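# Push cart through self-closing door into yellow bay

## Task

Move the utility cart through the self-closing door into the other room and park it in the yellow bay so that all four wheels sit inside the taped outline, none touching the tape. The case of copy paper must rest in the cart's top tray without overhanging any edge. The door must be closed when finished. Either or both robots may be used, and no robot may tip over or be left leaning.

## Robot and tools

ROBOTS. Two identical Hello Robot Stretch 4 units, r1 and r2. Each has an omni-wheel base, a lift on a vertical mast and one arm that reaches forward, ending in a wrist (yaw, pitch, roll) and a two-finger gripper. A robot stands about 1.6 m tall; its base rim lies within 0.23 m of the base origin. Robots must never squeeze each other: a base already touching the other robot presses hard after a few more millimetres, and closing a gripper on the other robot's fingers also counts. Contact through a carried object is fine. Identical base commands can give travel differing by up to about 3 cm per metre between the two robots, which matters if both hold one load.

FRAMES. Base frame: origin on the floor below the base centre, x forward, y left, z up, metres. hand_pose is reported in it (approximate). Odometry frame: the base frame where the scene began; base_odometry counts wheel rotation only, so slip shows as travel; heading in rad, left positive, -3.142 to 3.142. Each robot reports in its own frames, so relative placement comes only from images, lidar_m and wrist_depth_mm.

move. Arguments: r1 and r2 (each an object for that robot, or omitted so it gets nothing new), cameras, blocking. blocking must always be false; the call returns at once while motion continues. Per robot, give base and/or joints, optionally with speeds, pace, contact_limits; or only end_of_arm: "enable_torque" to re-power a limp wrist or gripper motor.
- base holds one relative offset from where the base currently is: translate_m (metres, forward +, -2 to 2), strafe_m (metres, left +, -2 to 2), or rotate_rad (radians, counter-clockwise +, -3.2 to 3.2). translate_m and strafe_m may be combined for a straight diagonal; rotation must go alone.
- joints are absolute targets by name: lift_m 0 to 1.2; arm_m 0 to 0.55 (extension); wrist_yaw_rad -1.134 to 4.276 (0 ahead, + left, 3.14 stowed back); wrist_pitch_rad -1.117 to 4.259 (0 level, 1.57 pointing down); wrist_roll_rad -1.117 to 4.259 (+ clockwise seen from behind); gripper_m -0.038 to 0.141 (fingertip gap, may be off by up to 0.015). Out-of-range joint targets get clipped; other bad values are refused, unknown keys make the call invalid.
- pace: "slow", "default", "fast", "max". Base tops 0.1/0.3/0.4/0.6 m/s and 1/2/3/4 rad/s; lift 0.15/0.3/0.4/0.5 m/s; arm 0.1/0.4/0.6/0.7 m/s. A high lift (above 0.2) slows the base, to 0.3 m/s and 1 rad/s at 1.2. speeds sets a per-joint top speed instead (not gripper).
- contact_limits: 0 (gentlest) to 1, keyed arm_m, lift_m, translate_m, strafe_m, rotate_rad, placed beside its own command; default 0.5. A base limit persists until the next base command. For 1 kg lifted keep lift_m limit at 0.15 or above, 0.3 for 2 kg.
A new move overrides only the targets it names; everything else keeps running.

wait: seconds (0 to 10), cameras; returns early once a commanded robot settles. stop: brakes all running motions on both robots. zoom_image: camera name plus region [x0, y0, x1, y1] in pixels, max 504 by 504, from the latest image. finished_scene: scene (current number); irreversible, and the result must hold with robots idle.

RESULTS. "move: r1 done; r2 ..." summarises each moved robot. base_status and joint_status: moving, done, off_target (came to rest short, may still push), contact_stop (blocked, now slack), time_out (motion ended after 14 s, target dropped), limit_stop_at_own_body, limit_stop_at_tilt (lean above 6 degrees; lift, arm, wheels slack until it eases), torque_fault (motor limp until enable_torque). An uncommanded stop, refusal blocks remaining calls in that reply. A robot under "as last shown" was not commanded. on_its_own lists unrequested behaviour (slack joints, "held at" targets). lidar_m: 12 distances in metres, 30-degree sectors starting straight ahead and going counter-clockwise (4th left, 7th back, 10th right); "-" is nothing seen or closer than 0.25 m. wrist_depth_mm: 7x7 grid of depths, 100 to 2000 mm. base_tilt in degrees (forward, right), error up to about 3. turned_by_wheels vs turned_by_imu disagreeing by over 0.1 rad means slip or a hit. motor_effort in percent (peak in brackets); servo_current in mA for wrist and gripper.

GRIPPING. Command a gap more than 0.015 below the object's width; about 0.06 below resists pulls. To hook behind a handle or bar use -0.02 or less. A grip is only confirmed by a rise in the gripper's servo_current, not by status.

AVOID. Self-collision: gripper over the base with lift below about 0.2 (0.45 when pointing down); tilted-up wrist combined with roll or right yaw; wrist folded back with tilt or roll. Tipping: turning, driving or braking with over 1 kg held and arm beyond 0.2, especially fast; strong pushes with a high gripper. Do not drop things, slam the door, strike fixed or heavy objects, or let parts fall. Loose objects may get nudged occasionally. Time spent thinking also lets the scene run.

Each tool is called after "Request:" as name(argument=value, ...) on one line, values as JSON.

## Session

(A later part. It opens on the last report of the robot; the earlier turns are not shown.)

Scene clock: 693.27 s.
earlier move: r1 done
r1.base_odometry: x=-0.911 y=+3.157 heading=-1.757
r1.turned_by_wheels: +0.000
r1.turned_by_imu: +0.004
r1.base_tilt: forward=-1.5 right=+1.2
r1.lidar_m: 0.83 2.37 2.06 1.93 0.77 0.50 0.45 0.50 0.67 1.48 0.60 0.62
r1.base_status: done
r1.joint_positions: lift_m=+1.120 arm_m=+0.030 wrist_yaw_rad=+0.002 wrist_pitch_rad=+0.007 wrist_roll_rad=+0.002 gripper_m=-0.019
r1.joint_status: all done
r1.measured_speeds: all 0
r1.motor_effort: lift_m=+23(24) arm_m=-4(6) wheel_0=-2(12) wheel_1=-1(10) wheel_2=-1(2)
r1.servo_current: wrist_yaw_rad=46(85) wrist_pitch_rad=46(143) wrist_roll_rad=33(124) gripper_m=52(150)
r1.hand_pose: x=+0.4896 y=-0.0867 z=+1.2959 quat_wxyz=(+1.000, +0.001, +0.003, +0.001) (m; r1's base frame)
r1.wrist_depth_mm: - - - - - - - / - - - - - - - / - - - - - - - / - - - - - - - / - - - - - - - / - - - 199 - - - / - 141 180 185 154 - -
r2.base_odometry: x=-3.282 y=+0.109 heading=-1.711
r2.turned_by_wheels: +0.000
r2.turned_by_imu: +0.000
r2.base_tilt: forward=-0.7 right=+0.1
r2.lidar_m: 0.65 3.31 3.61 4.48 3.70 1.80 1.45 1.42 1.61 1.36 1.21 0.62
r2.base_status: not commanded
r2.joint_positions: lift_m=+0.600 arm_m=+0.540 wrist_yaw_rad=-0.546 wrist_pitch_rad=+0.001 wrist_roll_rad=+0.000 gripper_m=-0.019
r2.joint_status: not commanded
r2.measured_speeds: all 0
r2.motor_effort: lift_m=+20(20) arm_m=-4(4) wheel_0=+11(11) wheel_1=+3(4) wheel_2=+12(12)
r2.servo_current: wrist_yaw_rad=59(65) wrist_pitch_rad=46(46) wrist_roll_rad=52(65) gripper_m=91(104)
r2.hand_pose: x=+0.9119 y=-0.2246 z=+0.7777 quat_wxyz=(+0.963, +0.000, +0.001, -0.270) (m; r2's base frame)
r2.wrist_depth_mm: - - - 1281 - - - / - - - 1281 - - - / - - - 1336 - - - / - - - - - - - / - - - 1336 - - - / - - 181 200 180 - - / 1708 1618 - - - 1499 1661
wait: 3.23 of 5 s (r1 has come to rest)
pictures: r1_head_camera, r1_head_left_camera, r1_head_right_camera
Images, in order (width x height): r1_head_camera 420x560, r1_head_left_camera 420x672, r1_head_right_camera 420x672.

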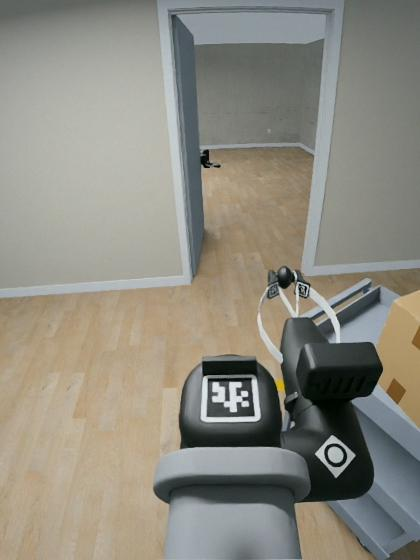

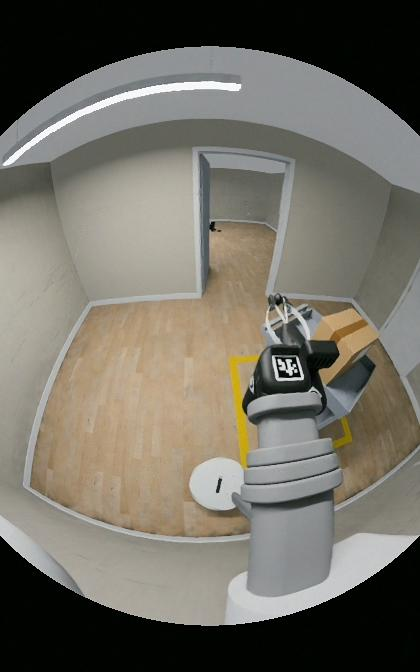

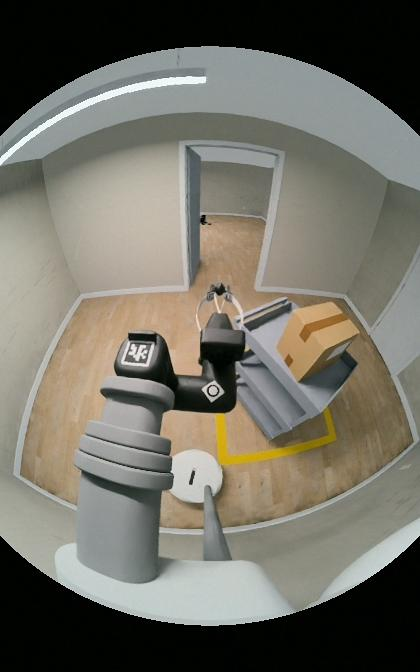

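Request:
move(r1={"joints":{"lift_m":0.59,"arm_m":0.38}}, blocking=false, cameras=[])

Request:
wait(seconds=4, cameras=["r1_head_camera","r1_head_right_camera"])

Scene clock: 705.17 s.
move: r1 moving
r1.base_odometry: x=-0.911 y=+3.157 heading=-1.757
r1.turned_by_wheels: +0.000
r1.turned_by_imu: -0.001
r1.base_tilt: forward=-1.6 right=+1.3
r1.lidar_m: 0.84 2.34 2.05 1.92 0.78 0.51 0.46 0.49 0.65 1.47 0.61 0.63
r1.base_status: not commanded
r1.joint_positions: lift_m=+1.082 arm_m=+0.081 wrist_yaw_rad=+0.002 wrist_pitch_rad=+0.006 wrist_roll_rad=+0.002 gripper_m=-0.019
r1.joint_status: lift_m moving; arm_m moving
r1.measured_speeds: translate_m=+0.000 strafe_m=+0.000 rotate_rad=+0.000 lift_m=-0.146 arm_m=+0.195 wrist_yaw_rad=+0.000 wrist_pitch_rad=-0.001 wrist_roll_rad=+0.000
r1.motor_effort: lift_m=+10(23) arm_m=+4(8) wheel_0=-2(2) wheel_1=-1(2) wheel_2=-1(1)
r1.servo_current: wrist_yaw_rad=39(72) wrist_pitch_rad=46(52) wrist_roll_rad=46(59) gripper_m=52(59)
r1.hand_pose: x=+0.5402 y=-0.0867 z=+1.2589 quat_wxyz=(+1.000, +0.001, +0.003, +0.001) (m; r1's base frame)
r1.wrist_depth_mm: - - 1983 - - - - / - - - - - - - / - - - - - - - / - - - - - - - / - - - - - - - / - - 187 198 - - - / - 132 171 183 154 - -
r2: as last shown
r2.turned_by_imu: +0.002
r2.lidar_m: 0.66 3.29 3.64 4.50 3.67 1.82 1.44 1.42 1.58 1.36 1.21 0.62
r2.motor_effort: lift_m=+20(20) arm_m=-4(4) wheel_0=+11(11) wheel_1=+3(3) wheel_2=+12(12)
r2.servo_current: wrist_yaw_rad=52(52) wrist_pitch_rad=39(39) wrist_roll_rad=39(65) gripper_m=91(104)
r2.wrist_depth_mm: - - - 1308 - - - / - - - 1308 - - - / - - - 1308 - - - / - - - - - - - / - - - 1281 - - - / - - 181 201 180 - - / 1756 1618 - - - 1499 1708
pictures: none
No camera images: "cameras" was empty.

Scene clock: 707.73 s.
earlier move: r1 done
r1.base_odometry: x=-0.911 y=+3.157 heading=-1.757
r1.turned_by_wheels: +0.000
r1.turned_by_imu: +0.000
r1.base_tilt: forward=-1.6 right=+1.3
r1.lidar_m: 0.82 2.34 2.07 1.92 0.78 0.49 0.47 0.49 0.64 1.44 0.58 0.62
r1.base_status: not commanded
r1.joint_positions: lift_m=+0.590 arm_m=+0.380 wrist_yaw_rad=+0.002 wrist_pitch_rad=+0.006 wrist_roll_rad=+0.002 gripper_m=-0.019
r1.joint_status: all done
r1.measured_speeds: all 0
r1.motor_effort: lift_m=+13(23) arm_m=+5(8) wheel_0=-2(3) wheel_1=-1(2) wheel_2=+0(1)
r1.servo_current: wrist_yaw_rad=59(72) wrist_pitch_rad=52(52) wrist_roll_rad=46(65) gripper_m=52(59)
r1.hand_pose: x=+0.8394 y=-0.0867 z=+0.7670 quat_wxyz=(+1.000, +0.001, +0.003, +0.001) (m; r1's base frame)
r1.wrist_depth_mm: - - 1708 - - - - / - - 1708 - - - - / - - - - - 1756 - / - - 1661 - - - - / - - 1708 - - - - / - - 186 198 - - - / - 139 179 183 154 1576 1661
r2.base_odometry: x=-3.282 y=+0.109 heading=-1.711
r2.turned_by_wheels: +0.000
r2.turned_by_imu: +0.000
r2.base_tilt: forward=-0.6 right=+0.0
r2.lidar_m: 0.66 3.31 3.61 4.48 3.71 1.85 1.44 1.43 1.57 1.39 1.16 0.61
r2.base_status: not commanded
r2.joint_positions: lift_m=+0.600 arm_m=+0.540 wrist_yaw_rad=-0.546 wrist_pitch_rad=+0.001 wrist_roll_rad=+0.000 gripper_m=-0.019
r2.joint_status: not commanded
r2.measured_speeds: all 0
r2.motor_effort: lift_m=+20(20) arm_m=-4(4) wheel_0=+11(11) wheel_1=+3(3) wheel_2=+12(13)
r2.servo_current: wrist_yaw_rad=46(65) wrist_pitch_rad=39(46) wrist_roll_rad=33(65) gripper_m=104(104)
r2.hand_pose: x=+0.9119 y=-0.2246 z=+0.7777 quat_wxyz=(+0.963, +0.000, +0.001, -0.270) (m; r2's base frame)
r2.wrist_depth_mm: - - - 1281 - - - / - - - 1308 - - - / - - - 1281 - - - / - - - - - - - / - - - 1308 - - - / - - 181 201 180 - - / 1756 1661 - - - 1464 1708
wait: 2.57 of 4 s (r1 has come to rest)
pictures: r1_head_camera, r1_head_right_camera
Images, in order (width x height): r1_head_camera 420x560, r1_head_right_camera 420x672.

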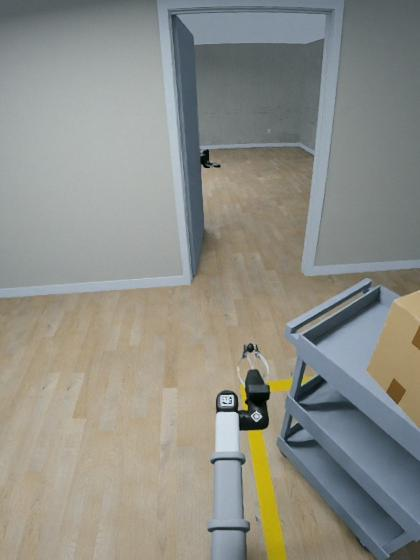

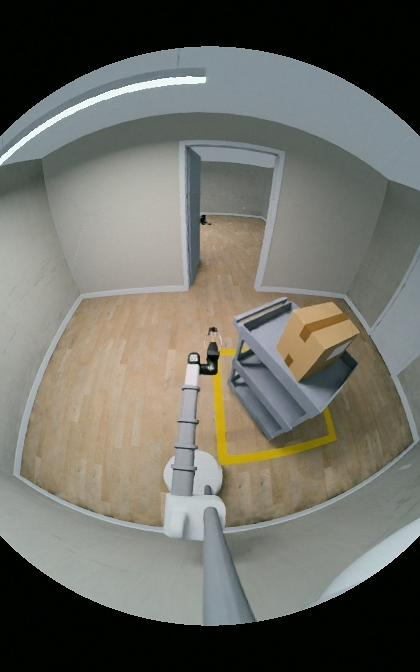

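Request:
move(r1={"base":{"strafe_m":-0.27},"joints":{"wrist_yaw_rad":-0.2},"contact_limits":{"strafe_m":0.9},"pace":"slow"}, blocking=false, cameras=[])

Request:
wait(seconds=6, cameras=["r1_head_camera","r1_head_right_camera"])

Scene clock: 720.80 s.
move: r1 moving
r1.base_odometry: x=-0.925 y=+3.160 heading=-1.757
r1.turned_by_wheels: +0.000
r1.turned_by_imu: -0.001
r1.base_tilt: forward=-1.6 right=+1.3
r1.lidar_m: 0.81 2.36 2.07 1.93 0.78 0.51 0.48 0.48 0.65 1.48 0.57 0.60
r1.base_status: strafe_m moving
r1.joint_positions: lift_m=+0.590 arm_m=+0.380 wrist_yaw_rad=-0.196 wrist_pitch_rad=+0.006 wrist_roll_rad=+0.002 gripper_m=-0.019
r1.joint_status: wrist_yaw_rad moving
r1.measured_speeds: translate_m=+0.000 strafe_m=-0.056 rotate_rad=-0.002 lift_m=+0.000 arm_m=+0.000 wrist_yaw_rad=-0.072 wrist_pitch_rad=+0.000 wrist_roll_rad=+0.000
r1.motor_effort: lift_m=+13(13) arm_m=+4(5) wheel_0=+6(7) wheel_1=-7(7) wheel_2=+0(1)
r1.servo_current: wrist_yaw_rad=33(72) wrist_pitch_rad=46(46) wrist_roll_rad=46(65) gripper_m=52(59)
r1.contact_limits: strafe_m 0.9
r1.hand_pose: x=+0.8166 y=-0.1420 z=+0.7670 quat_wxyz=(+0.995, +0.001, +0.003, -0.098) (m; r1's base frame)
r1.wrist_depth_mm: - - - - - - - / - - - - - - - / - - - - - - - / - 1618 - - - - - / - 1618 - - - 193 - / - 1576 - 198 181 204 - / - 141 180 183 154 200 1537
r2: as last shown
r2.turned_by_imu: +0.002
r2.base_tilt: forward=-0.6 right=+0.1
r2.lidar_m: 0.68 3.30 3.63 4.49 3.72 1.83 1.45 1.45 1.59 1.36 1.20 0.61
r2.motor_effort: lift_m=+20(20) arm_m=-4(4) wheel_0=+11(11) wheel_1=+3(3) wheel_2=+12(12)
r2.servo_current: wrist_yaw_rad=39(59) wrist_pitch_rad=39(52) wrist_roll_rad=59(65) gripper_m=91(104)
r2.wrist_depth_mm: - - - 1308 - - - / - - - 1281 - - - / - - - 1308 - - - / - - - - - - - / - - - 1308 - - - / - - 182 200 181 - - / 1708 1661 - - - 1499 1708
pictures: none
No camera images: "cameras" was empty.

Scene clock: 724.13 s.
earlier move: r1 done
r1.base_odometry: x=-1.176 y=+3.207 heading=-1.757
r1.turned_by_wheels: +0.000
r1.turned_by_imu: +0.001
r1.base_tilt: forward=-1.6 right=+1.3
r1.lidar_m: 0.72 2.36 2.37 2.19 0.74 0.48 0.45 0.43 0.62 1.43 0.37 0.41
r1.base_status: done
r1.joint_positions: lift_m=+0.590 arm_m=+0.380 wrist_yaw_rad=-0.197 wrist_pitch_rad=+0.006 wrist_roll_rad=+0.002 gripper_m=-0.019
r1.joint_status: all done
r1.measured_speeds: all 0
r1.motor_effort: lift_m=+12(13) arm_m=-4(5) wheel_0=+2(24) wheel_1=-3(8) wheel_2=+1(13)
r1.servo_current: wrist_yaw_rad=52(85) wrist_pitch_rad=46(59) wrist_roll_rad=39(72) gripper_m=52(59)
r1.contact_limits: strafe_m 0.9
r1.hand_pose: x=+0.8165 y=-0.1423 z=+0.7670 quat_wxyz=(+0.995, +0.001, +0.003, -0.099) (m; r1's base frame)
r1.wrist_depth_mm: - - - - - - - / 1499 - - - - - - / 1499 - - - - - - / 1537 - - - - - - / 1537 - - - 164 - - / 1499 - - 198 157 115 - / 1537 1661 180 180 160 114 -
r2.base_odometry: x=-3.282 y=+0.109 heading=-1.711
r2.turned_by_wheels: +0.000
r2.turned_by_imu: +0.000
r2.base_tilt: forward=-0.7 right=+0.1
r2.lidar_m: 0.67 3.31 3.64 4.50 3.72 1.83 1.44 1.42 1.58 1.37 1.21 0.61
r2.base_status: not commanded
r2.joint_positions: lift_m=+0.600 arm_m=+0.540 wrist_yaw_rad=-0.546 wrist_pitch_rad=+0.001 wrist_roll_rad=+0.000 gripper_m=-0.019
r2.joint_status: not commanded
r2.measured_speeds: all 0
r2.motor_effort: lift_m=+20(20) arm_m=-4(4) wheel_0=+11(12) wheel_1=+3(3) wheel_2=+12(13)
r2.servo_current: wrist_yaw_rad=39(65) wrist_pitch_rad=39(52) wrist_roll_rad=39(65) gripper_m=91(104)
r2.hand_pose: x=+0.9119 y=-0.2246 z=+0.7777 quat_wxyz=(+0.963, +0.000, +0.001, -0.270) (m; r2's base frame)
r2.wrist_depth_mm: - - - 1308 - - - / - - - 1308 - - - / - - - 1308 - - - / - - - - - - - / - - - 1308 - - - / - - 181 201 180 - - / 1708 1661 - - - 1464 1708
wait: 3.33 of 6 s (r1 has come to rest)
pictures: r1_head_camera, r1_head_right_camera
Images, in order (width x height): r1_head_camera 420x560, r1_head_right_camera 420x672.

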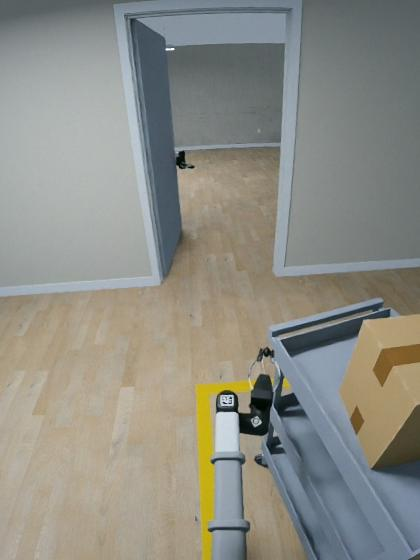

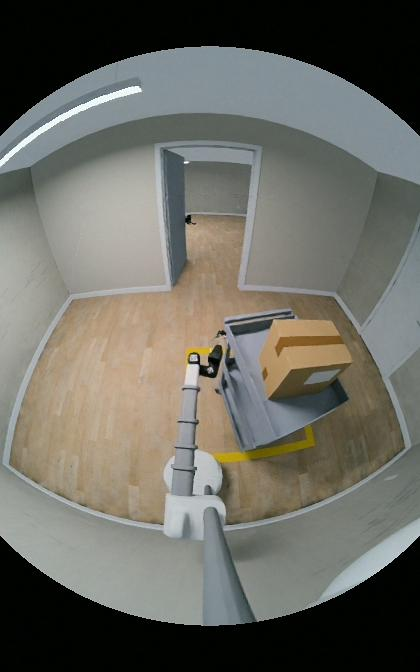

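Request:
move(r1={"base":{"strafe_m":0.08,"translate_m":-0.1},"joints":{"lift_m":1.03}}, blocking=false, cameras=[])

Request:
wait(seconds=2.3, cameras=["r1_head_camera"])

Request:
move(r1={"base":{"strafe_m":-0.26},"joints":{"lift_m":1.03,"wrist_pitch_rad":1.3,"wrist_yaw_rad":0.33,"gripper_m":0.08,"arm_m":0.39}}, blocking=false, cameras=[])

Request:
wait(seconds=3, cameras=["r1_head_camera","r1_wrist_camera"])

Scene clock: 752.07 s.
move: r1 moving
r1.base_odometry: x=-1.150 y=+3.229 heading=-1.757
r1.turned_by_wheels: +0.000
r1.turned_by_imu: +0.000
r1.base_tilt: forward=-1.5 right=+1.3
r1.lidar_m: 0.75 2.39 2.33 2.16 0.72 0.46 0.39 0.44 0.59 1.36 0.38 0.45
r1.base_status: translate_m moving; strafe_m moving
r1.joint_positions: lift_m=+0.628 arm_m=+0.380 wrist_yaw_rad=-0.197 wrist_pitch_rad=+0.005 wrist_roll_rad=+0.002 gripper_m=-0.019
r1.joint_status: lift_m moving
r1.measured_speeds: translate_m=-0.102 strafe_m=+0.081 rotate_rad=-0.005 lift_m=+0.145 arm_m=+0.000 wrist_yaw_rad=+0.000 wrist_pitch_rad=+0.000 wrist_roll_rad=+0.000
r1.motor_effort: lift_m=+26(27) arm_m=-4(4) wheel_0=-10(11) wheel_1=+4(6) wheel_2=+8(9)
r1.servo_current: wrist_yaw_rad=46(72) wrist_pitch_rad=52(52) wrist_roll_rad=52(65) gripper_m=52(59)
r1.hand_pose: x=+0.8165 y=-0.1423 z=+0.8043 quat_wxyz=(+0.995, +0.001, +0.002, -0.099) (m; r1's base frame)
r1.wrist_depth_mm: - - - - - - - / 1576 - - - - - - / 1537 - - - - - - / 1537 - - - - - - / 1537 - - - - - - / 1537 - - 198 180 - - / - 1618 180 179 154 139 -
r2: as last shown
r2.base_tilt: forward=-0.6 right=+0.0
r2.lidar_m: 0.66 3.31 3.63 4.48 3.71 1.83 1.46 1.42 1.58 1.38 1.17 0.61
r2.motor_effort: lift_m=+20(20) arm_m=-4(4) wheel_0=+11(11) wheel_1=+3(3) wheel_2=+12(12)
r2.servo_current: wrist_yaw_rad=39(59) wrist_pitch_rad=46(46) wrist_roll_rad=52(59) gripper_m=98(98)
r2.wrist_depth_mm: - - - 1308 - - - / - - - 1281 - - - / - - - 1308 - - - / - - - - - - - / - - - 1336 - - - / - - 181 201 180 - - / 1756 1661 - - - 1499 1618
pictures: none
No camera images: "cameras" was empty.

Scene clock: 754.30 s.
earlier move: r1 done
r1.base_odometry: x=-1.079 y=+3.290 heading=-1.756
r1.turned_by_wheels: +0.000
r1.turned_by_imu: +0.000
r1.base_tilt: forward=-1.6 right=+1.2
r1.lidar_m: 0.94 2.47 2.27 2.11 0.58 0.39 0.35 0.38 0.50 1.12 0.47 0.53
r1.base_status: done
r1.joint_positions: lift_m=+1.030 arm_m=+0.380 wrist_yaw_rad=-0.197 wrist_pitch_rad=+0.005 wrist_roll_rad=+0.002 gripper_m=-0.019
r1.joint_status: all done
r1.measured_speeds: all 0
r1.motor_effort: lift_m=+24(29) arm_m=-3(4) wheel_0=-2(11) wheel_1=+3(6) wheel_2=+1(9)
r1.servo_current: wrist_yaw_rad=39(72) wrist_pitch_rad=46(52) wrist_roll_rad=59(65) gripper_m=46(59)
r1.hand_pose: x=+0.8165 y=-0.1423 z=+1.2063 quat_wxyz=(+0.995, +0.001, +0.002, -0.099) (m; r1's base frame)
r1.wrist_depth_mm: - - - - - - - / 1618 - - - - - - / 1618 - - - - - - / 1576 - - - - - - / - - - - - - - / - - - 198 - - - / - 140 179 180 154 - -
r2.base_odometry: x=-3.282 y=+0.109 heading=-1.711
r2.turned_by_wheels: +0.000
r2.turned_by_imu: +0.000
r2.base_tilt: forward=-0.7 right=+0.0
r2.lidar_m: 0.65 3.31 3.61 4.50 3.71 1.81 1.46 1.44 1.58 1.37 1.18 0.63
r2.base_status: not commanded
r2.joint_positions: lift_m=+0.600 arm_m=+0.540 wrist_yaw_rad=-0.546 wrist_pitch_rad=+0.001 wrist_roll_rad=+0.000 gripper_m=-0.019
r2.joint_status: not commanded
r2.measured_speeds: all 0
r2.motor_effort: lift_m=+20(20) arm_m=-4(4) wheel_0=+11(11) wheel_1=+3(4) wheel_2=+12(12)
r2.servo_current: wrist_yaw_rad=39(59) wrist_pitch_rad=39(46) wrist_roll_rad=46(65) gripper_m=98(104)
r2.hand_pose: x=+0.9119 y=-0.2246 z=+0.7777 quat_wxyz=(+0.963, +0.000, +0.001, -0.270) (m; r2's base frame)
r2.wrist_depth_mm: - - - 1308 - - - / - - - 1308 - - - / - - - 1336 - - - / - - - - - - - / - - - 1308 - - - / - - 181 200 180 - - / 1708 1618 - - - 1499 1661
wait: 2.23 of 2.3 s (r1 has come to rest)
pictures: r1_head_camera
Images, in order (width x height): r1_head_camera 420x560.

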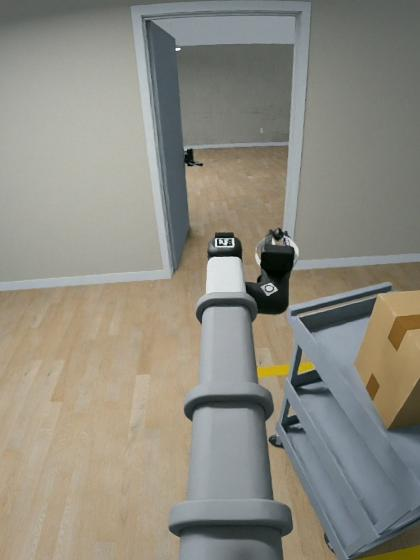

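Scene clock: 754.80 s.
move: r1 moving
r1.base_odometry: x=-1.114 y=+3.297 heading=-1.756
r1.turned_by_wheels: +0.000
r1.turned_by_imu: +0.000
r1.base_tilt: forward=-1.6 right=+1.3
r1.lidar_m: 0.84 2.46 2.29 2.13 0.54 0.39 0.36 0.37 0.50 1.12 0.47 0.51
r1.base_status: strafe_m moving
r1.joint_positions: lift_m=+1.030 arm_m=+0.390 wrist_yaw_rad=+0.291 wrist_pitch_rad=+0.583 wrist_roll_rad=+0.002 gripper_m=+0.005
r1.joint_status: lift_m moving; arm_m moving; wrist_yaw_rad moving; wrist_pitch_rad moving; gripper_m moving
r1.measured_speeds: translate_m=+0.001 strafe_m=-0.138 rotate_rad=-0.004 lift_m=+0.000 arm_m=+0.000 wrist_yaw_rad=+0.795 wrist_pitch_rad=+1.820 wrist_roll_rad=+0.000
r1.motor_effort: lift_m=+22(25) arm_m=+4(6) wheel_0=+10(10) wheel_1=-7(11) wheel_2=+2(2)
r1.servo_current: wrist_yaw_rad=78(117) wrist_pitch_rad=59(85) wrist_roll_rad=52(59) gripper_m=72(72)
r1.hand_pose: x=+0.8166 y=-0.0146 z=+1.0491 quat_wxyz=(+0.948, -0.041, +0.284, +0.139) (m; r1's base frame)
r1.wrist_depth_mm: - - - - - - - / - - - - - - - / - - - - - - - / - - - - - - - / 1808 1863 1921 1863 1863 1808 1863 / 1576 1576 1499 204 185 1537 1537 / 1430 1366 1281 1336 157 1336 1308
r2: as last shown
r2.lidar_m: 0.65 3.31 3.62 4.51 3.71 1.83 1.46 1.43 1.55 1.37 1.18 0.60
r2.motor_effort: lift_m=+20(20) arm_m=-4(4) wheel_0=+11(11) wheel_1=+3(3) wheel_2=+12(12)
r2.servo_current: wrist_yaw_rad=33(65) wrist_pitch_rad=46(52) wrist_roll_rad=59(59) gripper_m=104(104)
r2.wrist_depth_mm: - - - 1336 - - - / - - - 1308 - - - / - - - 1308 - - - / - - - - - - - / - - - 1308 - - - / - - 181 200 181 - - / 1756 1661 - - - 1537 1618
pictures: none
No camera images: "cameras" was empty.

Scene clock: 756.50 s.
earlier move: r1 done
r1.base_odometry: x=-1.334 y=+3.338 heading=-1.756
r1.turned_by_wheels: +0.000
r1.turned_by_imu: -0.001
r1.base_tilt: forward=-1.6 right=+1.3
r1.lidar_m: 0.44 2.48 2.53 2.14 0.56 0.35 0.33 0.36 0.45 1.07 0.47 0.32
r1.base_status: done
r1.joint_positions: lift_m=+1.030 arm_m=+0.390 wrist_yaw_rad=+0.327 wrist_pitch_rad=+1.298 wrist_roll_rad=+0.002 gripper_m=+0.080
r1.joint_status: all done
r1.measured_speeds: all 0
r1.motor_effort: lift_m=+23(25) arm_m=+4(6) wheel_0=+0(12) wheel_1=+0(11) wheel_2=+2(3)
r1.servo_current: wrist_yaw_rad=33(117) wrist_pitch_rad=39(85) wrist_roll_rad=52(72) gripper_m=39(98)
r1.hand_pose: x=+0.6624 y=-0.0578 z=+0.9301 quat_wxyz=(+0.786, -0.098, +0.597, +0.129) (m; r1's base frame)
r1.wrist_depth_mm: 1336 1336 1397 - 1336 1308 - / 1281 1308 1281 404 404 399 404 / 1281 1229 1255 394 389 387 387 / 1205 1205 1182 377 377 375 377 / 1138 1160 1160 364 364 184 - / 1118 1118 211 347 195 171 - / 1060 1078 1078 143 290 153 -
r2.base_odometry: x=-3.282 y=+0.109 heading=-1.711
r2.turned_by_wheels: +0.000
r2.turned_by_imu: +0.000
r2.base_tilt: forward=-0.6 right=+0.1
r2.lidar_m: 0.64 3.30 3.63 4.51 3.70 1.85 1.44 1.42 1.59 1.38 1.20 0.61
r2.base_status: not commanded
r2.joint_positions: lift_m=+0.600 arm_m=+0.540 wrist_yaw_rad=-0.546 wrist_pitch_rad=+0.001 wrist_roll_rad=+0.000 gripper_m=-0.019
r2.joint_status: not commanded
r2.measured_speeds: all 0
r2.motor_effort: lift_m=+20(20) arm_m=-4(4) wheel_0=+11(11) wheel_1=+3(3) wheel_2=+12(13)
r2.servo_current: wrist_yaw_rad=52(65) wrist_pitch_rad=39(52) wrist_roll_rad=46(59) gripper_m=91(104)
r2.hand_pose: x=+0.9119 y=-0.2246 z=+0.7777 quat_wxyz=(+0.963, +0.000, +0.001, -0.270) (m; r2's base frame)
r2.wrist_depth_mm: - - - 1308 - - - / - - - 1308 - - - / - - - 1308 - - - / - - - - - - - / - - - 1308 - - - / - - 181 200 180 - - / 1756 1661 - - - 1499 1661
wait: 1.70 of 3 s (r1 has come to rest)
pictures: r1_head_camera, r1_wrist_camera
Images, in order (width x height): r1_head_camera 420x560, r1_wrist_camera 616x392.

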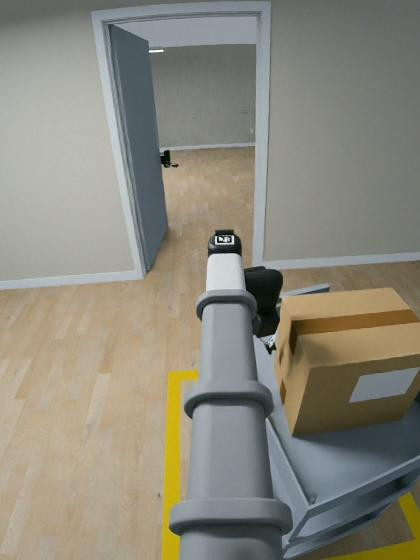

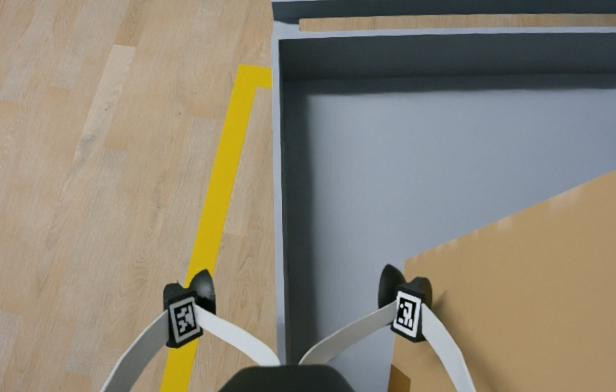

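Request:
move(r1={"base":{"strafe_m":0.052},"joints":{"lift_m":0.99,"arm_m":0.46}}, blocking=false, cameras=[])

Request:
wait(seconds=2, cameras=["r1_wrist_camera"])

Scene clock: 771.90 s.
move: r1 moving
r1.base_odometry: x=-1.300 y=+3.332 heading=-1.757
r1.turned_by_wheels: +0.000
r1.turned_by_imu: +0.000
r1.base_tilt: forward=-1.6 right=+1.2
r1.lidar_m: 0.51 2.46 2.47 2.14 0.55 0.36 0.34 0.35 0.49 1.04 0.46 0.33
r1.base_status: strafe_m moving
r1.joint_positions: lift_m=+0.998 arm_m=+0.438 wrist_yaw_rad=+0.327 wrist_pitch_rad=+1.299 wrist_roll_rad=+0.002 gripper_m=+0.080
r1.joint_status: lift_m moving; arm_m moving
r1.measured_speeds: translate_m=+0.000 strafe_m=+0.110 rotate_rad=+0.002 lift_m=-0.073 arm_m=+0.140 wrist_yaw_rad=+0.000 wrist_pitch_rad=+0.000 wrist_roll_rad=+0.000
r1.motor_effort: lift_m=+10(22) arm_m=+3(7) wheel_0=-5(10) wheel_1=+3(10) wheel_2=+0(1)
r1.servo_current: wrist_yaw_rad=52(78) wrist_pitch_rad=39(52) wrist_roll_rad=46(59) gripper_m=39(46)
r1.hand_pose: x=+0.7101 y=-0.0578 z=+0.8986 quat_wxyz=(+0.786, -0.098, +0.597, +0.129) (m; r1's base frame)
r1.wrist_depth_mm: 1336 1308 1308 1281 - - - / 1255 1255 1255 - - - - / 1205 1205 1205 364 357 362 359 / 1160 1182 1138 349 347 345 345 / 1118 1118 1138 342 332 332 332 / 1118 1098 200 325 195 319 319 / 1060 1025 1025 143 310 196 -
r2: as last shown
r2.turned_by_imu: +0.001
r2.base_tilt: forward=-0.6 right=+0.0
r2.lidar_m: 0.65 3.30 3.60 4.50 3.71 1.81 1.45 1.43 1.59 1.35 1.21 0.61
r2.motor_effort: lift_m=+20(20) arm_m=-4(4) wheel_0=+11(11) wheel_1=+3(3) wheel_2=+12(12)
r2.servo_current: wrist_yaw_rad=46(52) wrist_pitch_rad=39(46) wrist_roll_rad=39(52) gripper_m=98(104)
r2.wrist_depth_mm: - - - 1281 - - - / - - - 1308 - - - / - - - 1308 - - - / - - - - - - - / - - - 1308 - - - / - - 182 200 180 - - / 1756 1618 - - - 1499 1661
pictures: none
No camera images: "cameras" was empty.

Scene clock: 772.53 s.
earlier move: r1 done
r1.base_odometry: x=-1.283 y=+3.329 heading=-1.756
r1.turned_by_wheels: +0.000
r1.turned_by_imu: +0.000
r1.base_tilt: forward=-1.5 right=+1.3
r1.lidar_m: 0.54 2.46 2.50 2.16 0.55 0.38 0.33 0.35 0.49 1.06 0.47 0.33
r1.base_status: done
r1.joint_positions: lift_m=+0.990 arm_m=+0.460 wrist_yaw_rad=+0.328 wrist_pitch_rad=+1.299 wrist_roll_rad=+0.002 gripper_m=+0.080
r1.joint_status: all done
r1.measured_speeds: all 0
r1.motor_effort: lift_m=+13(22) arm_m=+5(7) wheel_0=-1(10) wheel_1=+1(10) wheel_2=+0(1)
r1.servo_current: wrist_yaw_rad=52(78) wrist_pitch_rad=39(52) wrist_roll_rad=46(65) gripper_m=46(46)
r1.hand_pose: x=+0.7323 y=-0.0578 z=+0.8909 quat_wxyz=(+0.786, -0.098, +0.597, +0.129) (m; r1's base frame)
r1.wrist_depth_mm: 1308 1336 1336 1308 1308 1336 1308 / 1255 1229 1255 1229 1229 1229 1229 / 1205 1182 1205 1182 345 343 - / 1160 1160 1160 1138 334 334 332 / 1118 1118 1118 1098 322 322 322 / 1078 1060 211 1078 195 310 310 / 1025 1025 1025 143 301 298 303
r2.base_odometry: x=-3.282 y=+0.109 heading=-1.711
r2.turned_by_wheels: +0.000
r2.turned_by_imu: +0.000
r2.base_tilt: forward=-0.7 right=+0.0
r2.lidar_m: 0.66 3.30 3.60 4.48 3.73 1.83 1.46 1.44 1.58 1.37 1.23 0.64
r2.base_status: not commanded
r2.joint_positions: lift_m=+0.600 arm_m=+0.540 wrist_yaw_rad=-0.546 wrist_pitch_rad=+0.001 wrist_roll_rad=+0.000 gripper_m=-0.019
r2.joint_status: not commanded
r2.measured_speeds: all 0
r2.motor_effort: lift_m=+20(20) arm_m=-3(4) wheel_0=+11(11) wheel_1=+3(3) wheel_2=+12(13)
r2.servo_current: wrist_yaw_rad=46(59) wrist_pitch_rad=39(46) wrist_roll_rad=46(59) gripper_m=98(104)
r2.hand_pose: x=+0.9119 y=-0.2246 z=+0.7777 quat_wxyz=(+0.963, +0.000, +0.001, -0.270) (m; r2's base frame)
r2.wrist_depth_mm: - - - 1308 - - - / - - - 1308 - - - / - - - 1308 - - - / - - - - - - - / - - - 1308 - - - / - - 181 201 180 - - / 1756 1618 - - - 1537 1661
wait: 0.63 of 2 s (r1 has come to rest)
pictures: r1_wrist_camera
Images, in order (width x height): r1_wrist_camera 616x392.

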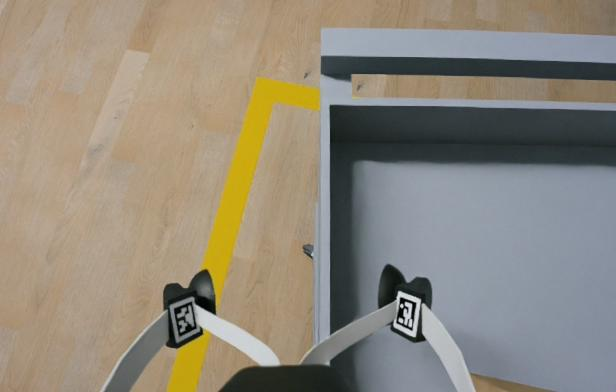

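Request:
move(r1={"joints":{"lift_m":0.88},"contact_limits":{"lift_m":0.2},"pace":"slow"}, blocking=false, cameras=[])

Request:
wait(seconds=2, cameras=[])

Request:
move(r1={"joints":{"gripper_m":-0.035}}, blocking=false, cameras=[])

Request:
wait(seconds=2, cameras=["r1_wrist_camera"])

Scene clock: 781.47 s.
move: r1 moving
r1.base_odometry: x=-1.283 y=+3.329 heading=-1.756
r1.turned_by_wheels: +0.000
r1.turned_by_imu: +0.000
r1.base_tilt: forward=-1.6 right=+1.3
r1.lidar_m: 0.52 2.47 2.48 2.14 0.56 0.36 0.33 0.35 0.48 1.06 0.45 0.34
r1.base_status: not commanded
r1.joint_positions: lift_m=+0.965 arm_m=+0.460 wrist_yaw_rad=+0.328 wrist_pitch_rad=+1.299 wrist_roll_rad=+0.002 gripper_m=+0.080
r1.joint_status: lift_m moving
r1.measured_speeds: translate_m=+0.000 strafe_m=+0.000 rotate_rad=+0.000 lift_m=-0.097 arm_m=+0.000 wrist_yaw_rad=+0.000 wrist_pitch_rad=+0.000 wrist_roll_rad=+0.000
r1.motor_effort: lift_m=+10(13) arm_m=+4(5) wheel_0=-2(2) wheel_1=+1(1) wheel_2=+0(0)
r1.servo_current: wrist_yaw_rad=39(65) wrist_pitch_rad=46(46) wrist_roll_rad=39(59) gripper_m=46(52)
r1.contact_limits: lift_m 0.2
r1.hand_pose: x=+0.7323 y=-0.0578 z=+0.8656 quat_wxyz=(+0.786, -0.098, +0.597, +0.129) (m; r1's base frame)
r1.wrist_depth_mm: 1255 1255 1281 1229 - - - / 1229 1205 1205 1229 1205 1229 1229 / 1160 1182 1182 1160 322 320 322 / 1138 1118 1138 1118 310 310 310 / 1078 1118 1098 1078 298 300 298 / 1025 1060 211 1025 195 289 289 / 1025 1008 1008 143 279 278 278
r2: as last shown
r2.base_tilt: forward=-0.7 right=+0.1
r2.lidar_m: 0.62 3.29 3.62 4.49 3.71 1.82 1.47 1.43 1.57 1.39 1.17 0.62
r2.motor_effort: lift_m=+20(20) arm_m=-4(4) wheel_0=+11(11) wheel_1=+3(3) wheel_2=+12(12)
r2.servo_current: wrist_yaw_rad=59(59) wrist_pitch_rad=39(46) wrist_roll_rad=39(52) gripper_m=104(104)
r2.wrist_depth_mm: - - - 1308 - - - / - - - 1336 - - - / - - - 1281 - - - / - - - - - - - / - - - 1308 - - - / - - 182 200 180 - - / 1708 1618 - - - 1537 1661
pictures: none
No camera images: "cameras" was empty.

Scene clock: 782.83 s.
earlier move: r1 contact_stop
r1.base_odometry: x=-1.283 y=+3.329 heading=-1.756
r1.turned_by_wheels: +0.000
r1.turned_by_imu: +0.000
r1.base_tilt: forward=-1.5 right=+1.3
r1.lidar_m: 0.54 2.49 2.47 2.14 0.58 0.35 0.34 0.36 0.49 1.07 0.47 0.35
r1.base_status: not commanded
r1.joint_positions: lift_m=+0.919 arm_m=+0.460 wrist_yaw_rad=+0.328 wrist_pitch_rad=+1.298 wrist_roll_rad=+0.001 gripper_m=+0.080
r1.joint_status: lift_m contact_stop (moved -0.072 of -0.110)
r1.measured_speeds: all 0
r1.on_its_own: lift_m is slack since a contact_stop (your +0.880 is given up)
r1.motor_effort: lift_m=+19(19) arm_m=+4(5) wheel_0=-2(2) wheel_1=+1(1) wheel_2=+1(1)
r1.servo_current: wrist_yaw_rad=46(78) wrist_pitch_rad=52(52) wrist_roll_rad=46(72) gripper_m=52(52)
r1.contact_limits: lift_m 0.2
r1.hand_pose: x=+0.7324 y=-0.0578 z=+0.8193 quat_wxyz=(+0.786, -0.098, +0.597, +0.130) (m; r1's base frame)
r1.wrist_depth_mm: 1205 1229 1205 1182 220 1182 1229 / 1160 1182 1160 1138 254 240 250 / 1118 1118 1138 1118 272 271 274 / 1098 1060 1060 1078 260 260 260 / 1042 1025 1042 1025 251 251 252 / 1008 991 211 991 191 243 242 / 960 960 976 143 236 234 234
r2.base_odometry: x=-3.282 y=+0.109 heading=-1.711
r2.turned_by_wheels: +0.000
r2.turned_by_imu: +0.000
r2.base_tilt: forward=-0.6 right=+0.1
r2.lidar_m: 0.66 3.29 3.61 4.50 3.70 1.83 1.46 1.42 1.58 1.37 1.18 0.62
r2.base_status: not commanded
r2.joint_positions: lift_m=+0.600 arm_m=+0.540 wrist_yaw_rad=-0.546 wrist_pitch_rad=+0.001 wrist_roll_rad=+0.000 gripper_m=-0.019
r2.joint_status: not commanded
r2.measured_speeds: all 0
r2.motor_effort: lift_m=+20(20) arm_m=-4(4) wheel_0=+11(11) wheel_1=+3(3) wheel_2=+12(13)
r2.servo_current: wrist_yaw_rad=39(65) wrist_pitch_rad=46(46) wrist_roll_rad=52(59) gripper_m=91(104)
r2.hand_pose: x=+0.9119 y=-0.2246 z=+0.7777 quat_wxyz=(+0.963, +0.000, +0.001, -0.270) (m; r2's base frame)
r2.wrist_depth_mm: - - - 1308 - - - / - - - 1281 - - - / - - - 1308 - - - / - - - - - - - / - - - 1336 - - - / - - 181 200 180 - - / 1756 1661 - - - 1499 1708
wait: 1.37 of 2 s (r1 has come to rest)
pictures: none
No camera images: "cameras" was empty.

not run: a stop that you did not command came earlier in this reply.

not run: a stop that you did not command came earlier in this reply.

Request:
move(r1={"joints":{"lift_m":0.93}}, blocking=false, cameras=[])

Request:
wait(seconds=1, cameras=["r1_wrist_camera","r1_head_camera"])

Request:
move(r1={"joints":{"gripper_m":-0.035}}, blocking=false, cameras=[])

Request:
wait(seconds=2, cameras=["r1_wrist_camera"])

Scene clock: 789.27 s.
move: r1 moving
r1.base_odometry: x=-1.283 y=+3.329 heading=-1.756
r1.turned_by_wheels: +0.000
r1.turned_by_imu: +0.000
r1.base_tilt: forward=-1.6 right=+1.2
r1.lidar_m: 0.53 2.46 2.48 2.18 0.55 0.36 0.33 0.34 0.50 1.08 0.47 0.34
r1.base_status: not commanded
r1.joint_positions: lift_m=+0.930 arm_m=+0.460 wrist_yaw_rad=+0.328 wrist_pitch_rad=+1.298 wrist_roll_rad=+0.001 gripper_m=+0.080
r1.joint_status: lift_m moving
r1.measured_speeds: all 0
r1.motor_effort: lift_m=+24(26) arm_m=+4(4) wheel_0=-2(2) wheel_1=+0(1) wheel_2=+1(1)
r1.servo_current: wrist_yaw_rad=59(72) wrist_pitch_rad=39(52) wrist_roll_rad=52(65) gripper_m=46(46)
r1.hand_pose: x=+0.7324 y=-0.0578 z=+0.8300 quat_wxyz=(+0.786, -0.098, +0.597, +0.130) (m; r1's base frame)
r1.wrist_depth_mm: 1255 1229 1229 1255 1205 1229 1229 / 1182 1205 1182 1205 241 239 249 / 1160 1118 1118 1098 285 283 283 / 1098 1118 1078 1098 271 272 271 / 1042 1025 1060 1060 263 263 263 / 1025 991 211 1025 195 253 252 / 976 960 976 143 243 244 243
r2: as last shown
r2.turned_by_imu: +0.001
r2.base_tilt: forward=-0.7 right=+0.1
r2.lidar_m: 0.66 3.32 3.60 4.51 3.70 1.83 1.46 1.42 1.59 1.36 1.19 0.61
r2.motor_effort: lift_m=+20(20) arm_m=-4(4) wheel_0=+11(11) wheel_1=+3(3) wheel_2=+12(12)
r2.servo_current: wrist_yaw_rad=33(59) wrist_pitch_rad=39(46) wrist_roll_rad=46(59) gripper_m=91(104)
r2.wrist_depth_mm: - - - 1281 - - - / - - - 1308 - - - / - - - 1308 - - - / - - - - - - - / - - - 1308 - - - / - - 181 200 180 - - / 1756 1708 - - - 1499 1661
pictures: none
No camera images: "cameras" was empty.

Scene clock: 789.43 s.
earlier move: r1 done
r1.base_odometry: x=-1.283 y=+3.329 heading=-1.756
r1.turned_by_wheels: +0.000
r1.turned_by_imu: +0.000
r1.base_tilt: forward=-1.6 right=+1.3
r1.lidar_m: 0.55 2.44 2.48 2.17 0.56 0.37 0.33 0.35 0.48 1.06 0.45 0.36
r1.base_status: not commanded
r1.joint_positions: lift_m=+0.930 arm_m=+0.460 wrist_yaw_rad=+0.328 wrist_pitch_rad=+1.298 wrist_roll_rad=+0.001 gripper_m=+0.080
r1.joint_status: all done
r1.measured_speeds: all 0
r1.motor_effort: lift_m=+24(26) arm_m=+4(4) wheel_0=-2(2) wheel_1=+1(1) wheel_2=+1(1)
r1.servo_current: wrist_yaw_rad=33(72) wrist_pitch_rad=39(52) wrist_roll_rad=39(65) gripper_m=39(46)
r1.hand_pose: x=+0.7324 y=-0.0578 z=+0.8300 quat_wxyz=(+0.786, -0.098, +0.597, +0.130) (m; r1's base frame)
r1.wrist_depth_mm: 1255 1229 1255 1229 1205 1205 1255 / 1182 1182 1160 1160 242 239 248 / 1118 1138 1118 1118 285 283 283 / 1078 1078 1078 1098 272 271 273 / 1042 1060 1078 1042 262 262 260 / 1008 1025 211 1008 195 253 251 / 991 976 960 143 245 244 243
r2.base_odometry: x=-3.282 y=+0.109 heading=-1.711
r2.turned_by_wheels: +0.000
r2.turned_by_imu: +0.000
r2.base_tilt: forward=-0.7 right=+0.0
r2.lidar_m: 0.66 3.32 3.60 4.49 3.68 1.82 1.46 1.41 1.59 1.38 1.16 0.63
r2.base_status: not commanded
r2.joint_positions: lift_m=+0.600 arm_m=+0.540 wrist_yaw_rad=-0.546 wrist_pitch_rad=+0.001 wrist_roll_rad=+0.000 gripper_m=-0.019
r2.joint_status: not commanded
r2.measured_speeds: all 0
r2.motor_effort: lift_m=+20(20) arm_m=-4(4) wheel_0=+11(11) wheel_1=+3(3) wheel_2=+12(12)
r2.servo_current: wrist_yaw_rad=46(59) wrist_pitch_rad=39(46) wrist_roll_rad=59(59) gripper_m=91(104)
r2.hand_pose: x=+0.9119 y=-0.2246 z=+0.7777 quat_wxyz=(+0.963, +0.000, +0.001, -0.270) (m; r2's base frame)
r2.wrist_depth_mm: - - - 1281 - - - / - - - 1281 - - - / - - - 1336 - - - / - - - - - - - / - - - 1336 - - - / - - 181 200 180 - - / 1756 1618 - - - 1499 1618
wait: 0.17 of 1 s (r1 has come to rest)
pictures: r1_head_camera, r1_wrist_camera
Images, in order (width x height): r1_head_camera 420x560, r1_wrist_camera 616x392.

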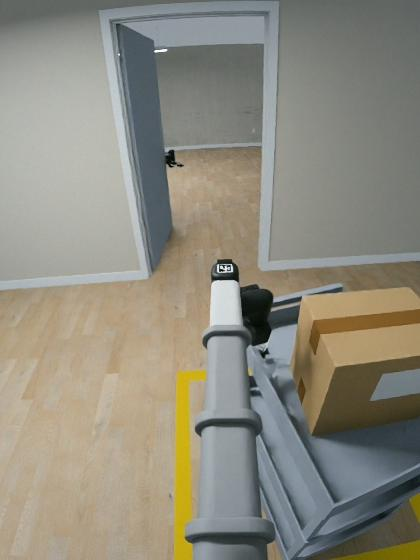

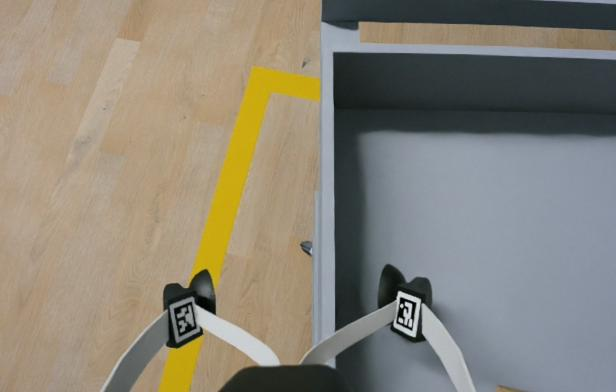

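Scene clock: 789.93 s.
move: r1 moving
r1.base_odometry: x=-1.283 y=+3.329 heading=-1.756
r1.turned_by_wheels: +0.000
r1.turned_by_imu: +0.000
r1.base_tilt: forward=-1.6 right=+1.3
r1.lidar_m: 0.55 2.47 2.49 2.15 0.54 0.38 0.31 0.34 0.48 1.05 0.46 0.32
r1.base_status: not commanded
r1.joint_positions: lift_m=+0.930 arm_m=+0.460 wrist_yaw_rad=+0.328 wrist_pitch_rad=+1.298 wrist_roll_rad=+0.001 gripper_m=+0.062
r1.joint_status: gripper_m moving
r1.measured_speeds: all 0
r1.motor_effort: lift_m=+24(24) arm_m=+4(4) wheel_0=-2(2) wheel_1=+1(1) wheel_2=+1(1)
r1.servo_current: wrist_yaw_rad=59(65) wrist_pitch_rad=39(52) wrist_roll_rad=52(65) gripper_m=98(98)
r1.hand_pose: x=+0.7324 y=-0.0578 z=+0.8300 quat_wxyz=(+0.786, -0.098, +0.597, +0.130) (m; r1's base frame)
r1.wrist_depth_mm: 1229 1255 1255 1229 1229 1229 1229 / 1182 1182 1182 1138 242 239 248 / 1160 1138 1160 1118 285 282 283 / 1078 1078 1078 1098 272 271 271 / 1042 1025 1060 1042 262 262 262 / 1025 1008 192 1025 195 253 252 / 976 960 960 143 245 244 243
r2: as last shown
r2.lidar_m: 0.65 3.30 3.61 4.51 3.70 1.81 1.46 1.44 1.57 1.37 1.17 0.61
r2.servo_current: wrist_yaw_rad=52(65) wrist_pitch_rad=39(46) wrist_roll_rad=46(59) gripper_m=91(104)
r2.wrist_depth_mm: - - - 1281 - - - / - - - 1308 - - - / - - - 1308 - - - / - - - - - - - / - - - 1308 - - - / - - 180 200 180 - - / 1756 1661 - - - 1537 1661
pictures: none
No camera images: "cameras" was empty.

Scene clock: 791.27 s.
earlier move: r1 done
r1.base_odometry: x=-1.283 y=+3.329 heading=-1.757
r1.turned_by_wheels: -0.001
r1.turned_by_imu: -0.001
r1.base_tilt: forward=-1.6 right=+1.3
r1.lidar_m: 0.52 2.47 2.49 2.16 0.58 0.36 0.32 0.35 0.48 1.09 0.45 0.35
r1.base_status: not commanded
r1.joint_positions: lift_m=+0.930 arm_m=+0.460 wrist_yaw_rad=+0.328 wrist_pitch_rad=+1.299 wrist_roll_rad=+0.001 gripper_m=-0.034
r1.joint_status: all done
r1.measured_speeds: all 0
r1.motor_effort: lift_m=+24(24) arm_m=+3(4) wheel_0=-5(5) wheel_1=-1(2) wheel_2=-2(2)
r1.servo_current: wrist_yaw_rad=59(72) wrist_pitch_rad=39(52) wrist_roll_rad=33(65) gripper_m=72(163)
r1.hand_pose: x=+0.7324 y=-0.0578 z=+0.8299 quat_wxyz=(+0.786, -0.098, +0.597, +0.130) (m; r1's base frame)
r1.wrist_depth_mm: 1229 1255 1229 255 1229 1205 1182 / 1182 1205 1160 262 252 253 254 / 1118 1138 1138 286 281 281 281 / 1078 1078 1078 274 270 271 270 / 1025 1025 1042 264 260 260 260 / 1008 1008 184 198 249 251 251 / 976 960 179 181 239 240 244
r2.base_odometry: x=-3.282 y=+0.109 heading=-1.711
r2.turned_by_wheels: +0.000
r2.turned_by_imu: +0.000
r2.base_tilt: forward=-0.7 right=+0.0
r2.lidar_m: 0.64 3.31 3.65 4.49 3.71 1.84 1.46 1.43 1.59 1.39 1.21 0.62
r2.base_status: not commanded
r2.joint_positions: lift_m=+0.600 arm_m=+0.540 wrist_yaw_rad=-0.546 wrist_pitch_rad=+0.001 wrist_roll_rad=+0.000 gripper_m=-0.019
r2.joint_status: not commanded
r2.measured_speeds: all 0
r2.motor_effort: lift_m=+20(20) arm_m=-4(4) wheel_0=+11(11) wheel_1=+3(3) wheel_2=+12(13)
r2.servo_current: wrist_yaw_rad=46(65) wrist_pitch_rad=39(46) wrist_roll_rad=46(59) gripper_m=91(104)
r2.hand_pose: x=+0.9119 y=-0.2246 z=+0.7777 quat_wxyz=(+0.963, +0.000, +0.001, -0.270) (m; r2's base frame)
r2.wrist_depth_mm: - - - 1308 - - - / - - - 1308 - - - / - - - 1281 - - - / - - - - - - - / - - - 1281 - - - / - - 181 200 180 - - / 1756 1661 - - - 1464 1661
wait: 1.33 of 2 s (r1 has come to rest)
pictures: r1_wrist_camera
Images, in order (width x height): r1_wrist_camera 616x392.

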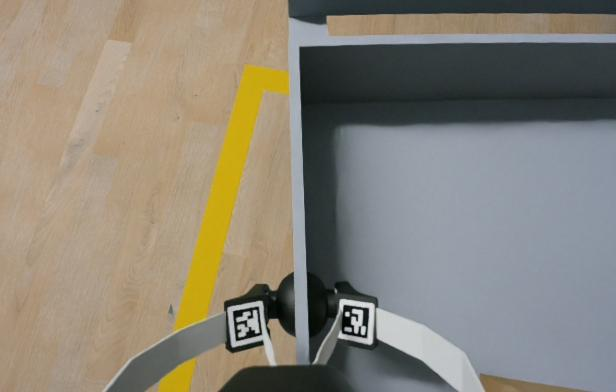

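Request:
move(r1={"base":{"translate_m":0.17},"contact_limits":{"translate_m":0.9},"pace":"slow"}, blocking=false, cameras=[])

Request:
wait(seconds=4, cameras=["r1_wrist_camera","r1_head_camera","r1_head_left_camera","r1_head_right_camera"])

Scene clock: 801.23 s.
move: r1 moving
r1.base_odometry: x=-1.286 y=+3.317 heading=-1.757
r1.turned_by_wheels: +0.000
r1.turned_by_imu: -0.001
r1.base_tilt: forward=-1.6 right=+1.3
r1.lidar_m: 0.52 2.45 2.46 2.22 0.59 0.37 0.35 0.37 0.50 1.10 0.45 0.33
r1.base_status: translate_m moving
r1.joint_positions: lift_m=+0.930 arm_m=+0.460 wrist_yaw_rad=+0.328 wrist_pitch_rad=+1.305 wrist_roll_rad=+0.001 gripper_m=-0.034
r1.joint_status: not commanded
r1.measured_speeds: translate_m=+0.049 strafe_m=+0.000 rotate_rad=+0.004 lift_m=+0.000 arm_m=+0.000 wrist_yaw_rad=+0.000 wrist_pitch_rad=+0.006 wrist_roll_rad=+0.000
r1.motor_effort: lift_m=+24(24) arm_m=-2(4) wheel_0=+0(3) wheel_1=+2(4) wheel_2=-11(11)
r1.servo_current: wrist_yaw_rad=46(52) wrist_pitch_rad=46(52) wrist_roll_rad=46(65) gripper_m=65(85)
r1.contact_limits: translate_m 0.9
r1.hand_pose: x=+0.7309 y=-0.0584 z=+0.8295 quat_wxyz=(+0.784, -0.099, +0.599, +0.129) (m; r1's base frame)
r1.wrist_depth_mm: 1229 1205 1205 1205 1229 222 222 / 1182 1182 1182 254 256 259 260 / 1138 1138 1118 283 279 281 279 / 1078 1098 1078 274 268 268 271 / 1042 1060 1042 264 260 262 260 / 1008 1025 184 197 253 251 252 / 976 976 185 169 240 245 243
r2: as last shown
r2.turned_by_imu: +0.001
r2.lidar_m: 0.63 3.30 3.64 4.51 3.74 1.83 1.44 1.43 1.58 1.37 1.18 0.61
r2.motor_effort: lift_m=+20(20) arm_m=-3(4) wheel_0=+11(11) wheel_1=+3(3) wheel_2=+12(12)
r2.servo_current: wrist_yaw_rad=46(59) wrist_pitch_rad=39(46) wrist_roll_rad=52(59) gripper_m=98(104)
r2.wrist_depth_mm: - - - 1281 - - - / - - - 1308 - - - / - - - 1281 - - - / - - - - - - - / - - - 1336 - - - / - - 181 201 181 - - / 1708 1618 - - - 1499 1618
pictures: none
No camera images: "cameras" was empty.

Scene clock: 803.73 s.
earlier move: r1 done
r1.base_odometry: x=-1.315 y=+3.162 heading=-1.757
r1.turned_by_wheels: +0.001
r1.turned_by_imu: +0.001
r1.base_tilt: forward=-1.6 right=+1.3
r1.lidar_m: 0.49 2.30 2.50 2.32 0.81 0.54 0.48 0.51 0.70 1.57 0.25 0.27
r1.base_status: done
r1.joint_positions: lift_m=+0.930 arm_m=+0.460 wrist_yaw_rad=+0.328 wrist_pitch_rad=+1.305 wrist_roll_rad=+0.001 gripper_m=-0.034
r1.joint_status: not commanded
r1.measured_speeds: all 0
r1.motor_effort: lift_m=+24(24) arm_m=+4(4) wheel_0=+4(10) wheel_1=+3(7) wheel_2=-4(11)
r1.servo_current: wrist_yaw_rad=65(65) wrist_pitch_rad=46(52) wrist_roll_rad=46(65) gripper_m=72(85)
r1.contact_limits: translate_m 0.9
r1.hand_pose: x=+0.7306 y=-0.0584 z=+0.8294 quat_wxyz=(+0.784, -0.099, +0.599, +0.129) (m; r1's base frame)
r1.wrist_depth_mm: 1205 1205 1229 1205 1229 1205 1229 / 1160 1182 1138 1182 1160 1160 1160 / 1138 1138 1138 1138 1138 1138 1118 / 1118 1060 1078 1078 1078 1042 1060 / 1060 1042 1025 1042 1025 1060 1025 / 1042 1025 183 195 251 251 249 / 991 946 976 244 176 243 243
r2.base_odometry: x=-3.282 y=+0.109 heading=-1.711
r2.turned_by_wheels: +0.000
r2.turned_by_imu: +0.000
r2.base_tilt: forward=-0.6 right=+0.1
r2.lidar_m: 0.67 3.30 3.61 4.51 3.70 1.80 1.47 1.42 1.60 1.35 1.18 0.62
r2.base_status: not commanded
r2.joint_positions: lift_m=+0.600 arm_m=+0.540 wrist_yaw_rad=-0.546 wrist_pitch_rad=+0.001 wrist_roll_rad=+0.000 gripper_m=-0.019
r2.joint_status: not commanded
r2.measured_speeds: all 0
r2.motor_effort: lift_m=+20(20) arm_m=-4(4) wheel_0=+11(12) wheel_1=+3(3) wheel_2=+12(13)
r2.servo_current: wrist_yaw_rad=52(65) wrist_pitch_rad=33(46) wrist_roll_rad=46(59) gripper_m=98(104)
r2.hand_pose: x=+0.9119 y=-0.2246 z=+0.7777 quat_wxyz=(+0.963, +0.000, +0.001, -0.270) (m; r2's base frame)
r2.wrist_depth_mm: - - - 1308 - - - / - - - 1308 - - - / - - - 1308 - - - / - - - - - - - / - - - 1308 - - - / - - 181 200 180 - - / 1756 1661 - - - 1499 1661
wait: 2.50 of 4 s (r1 has come to rest)
pictures: r1_head_camera, r1_head_left_camera, r1_head_right_camera, r1_wrist_camera
Images, in order (width x height): r1_head_camera 420x560, r1_head_left_camera 420x672, r1_head_right_camera 420x672, r1_wrist_camera 616x392.

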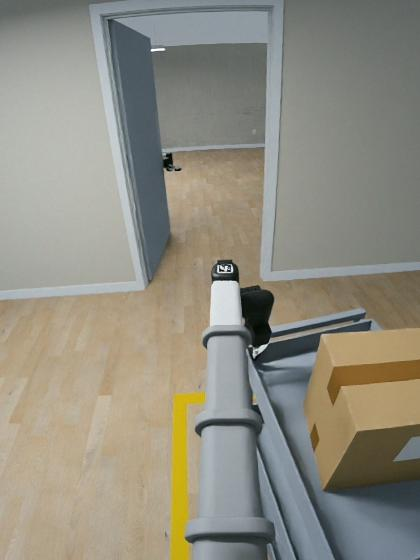

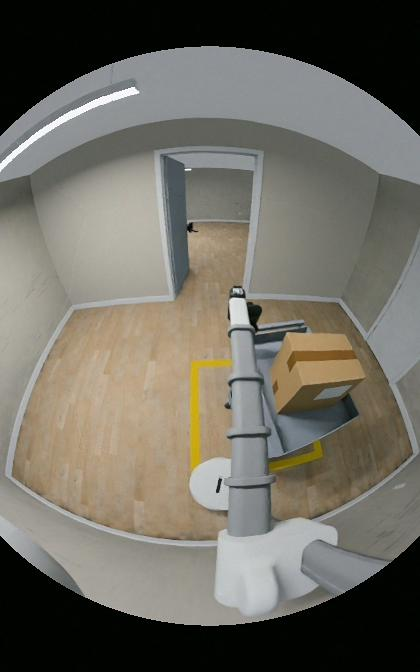

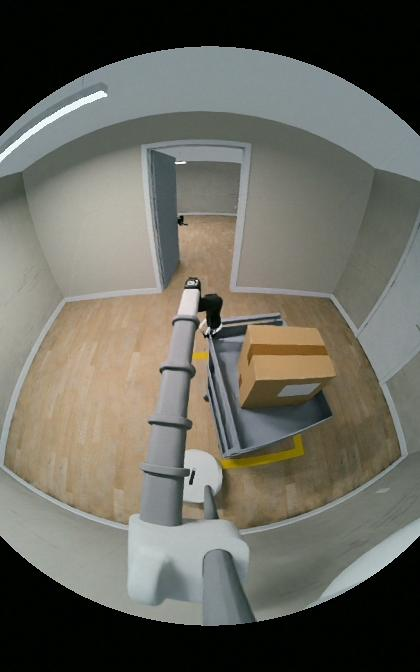

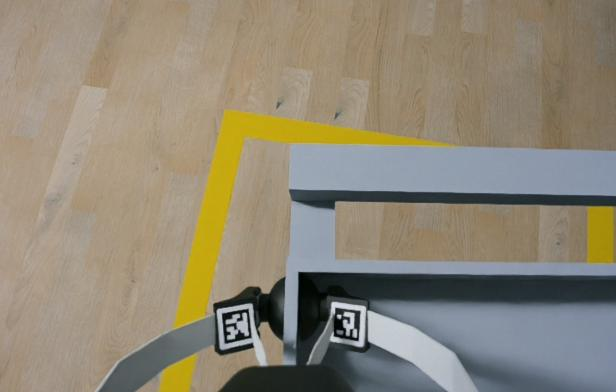

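Request:
zoom_image(camera="r1_head_right_camera", region=[180, 300, 340, 490])

Request:
zoom_image(camera="r1_head_left_camera", region=[180, 300, 370, 490])

Scaled by 2.653 from the camera's 420x672 image, which has a finer 600x960 frame.

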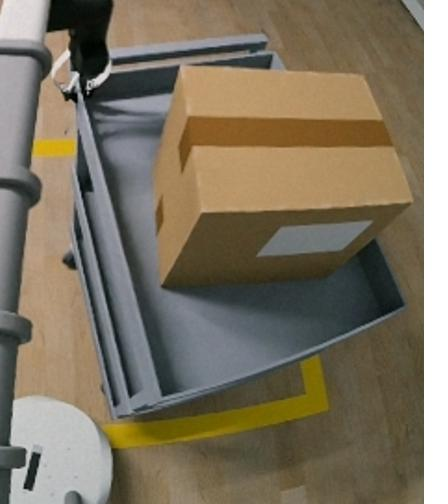

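Scaled by 2.653 from the camera's 420x672 image, which has a finer 600x960 frame.

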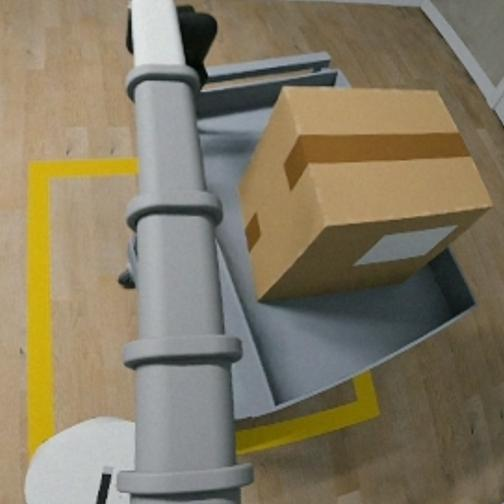

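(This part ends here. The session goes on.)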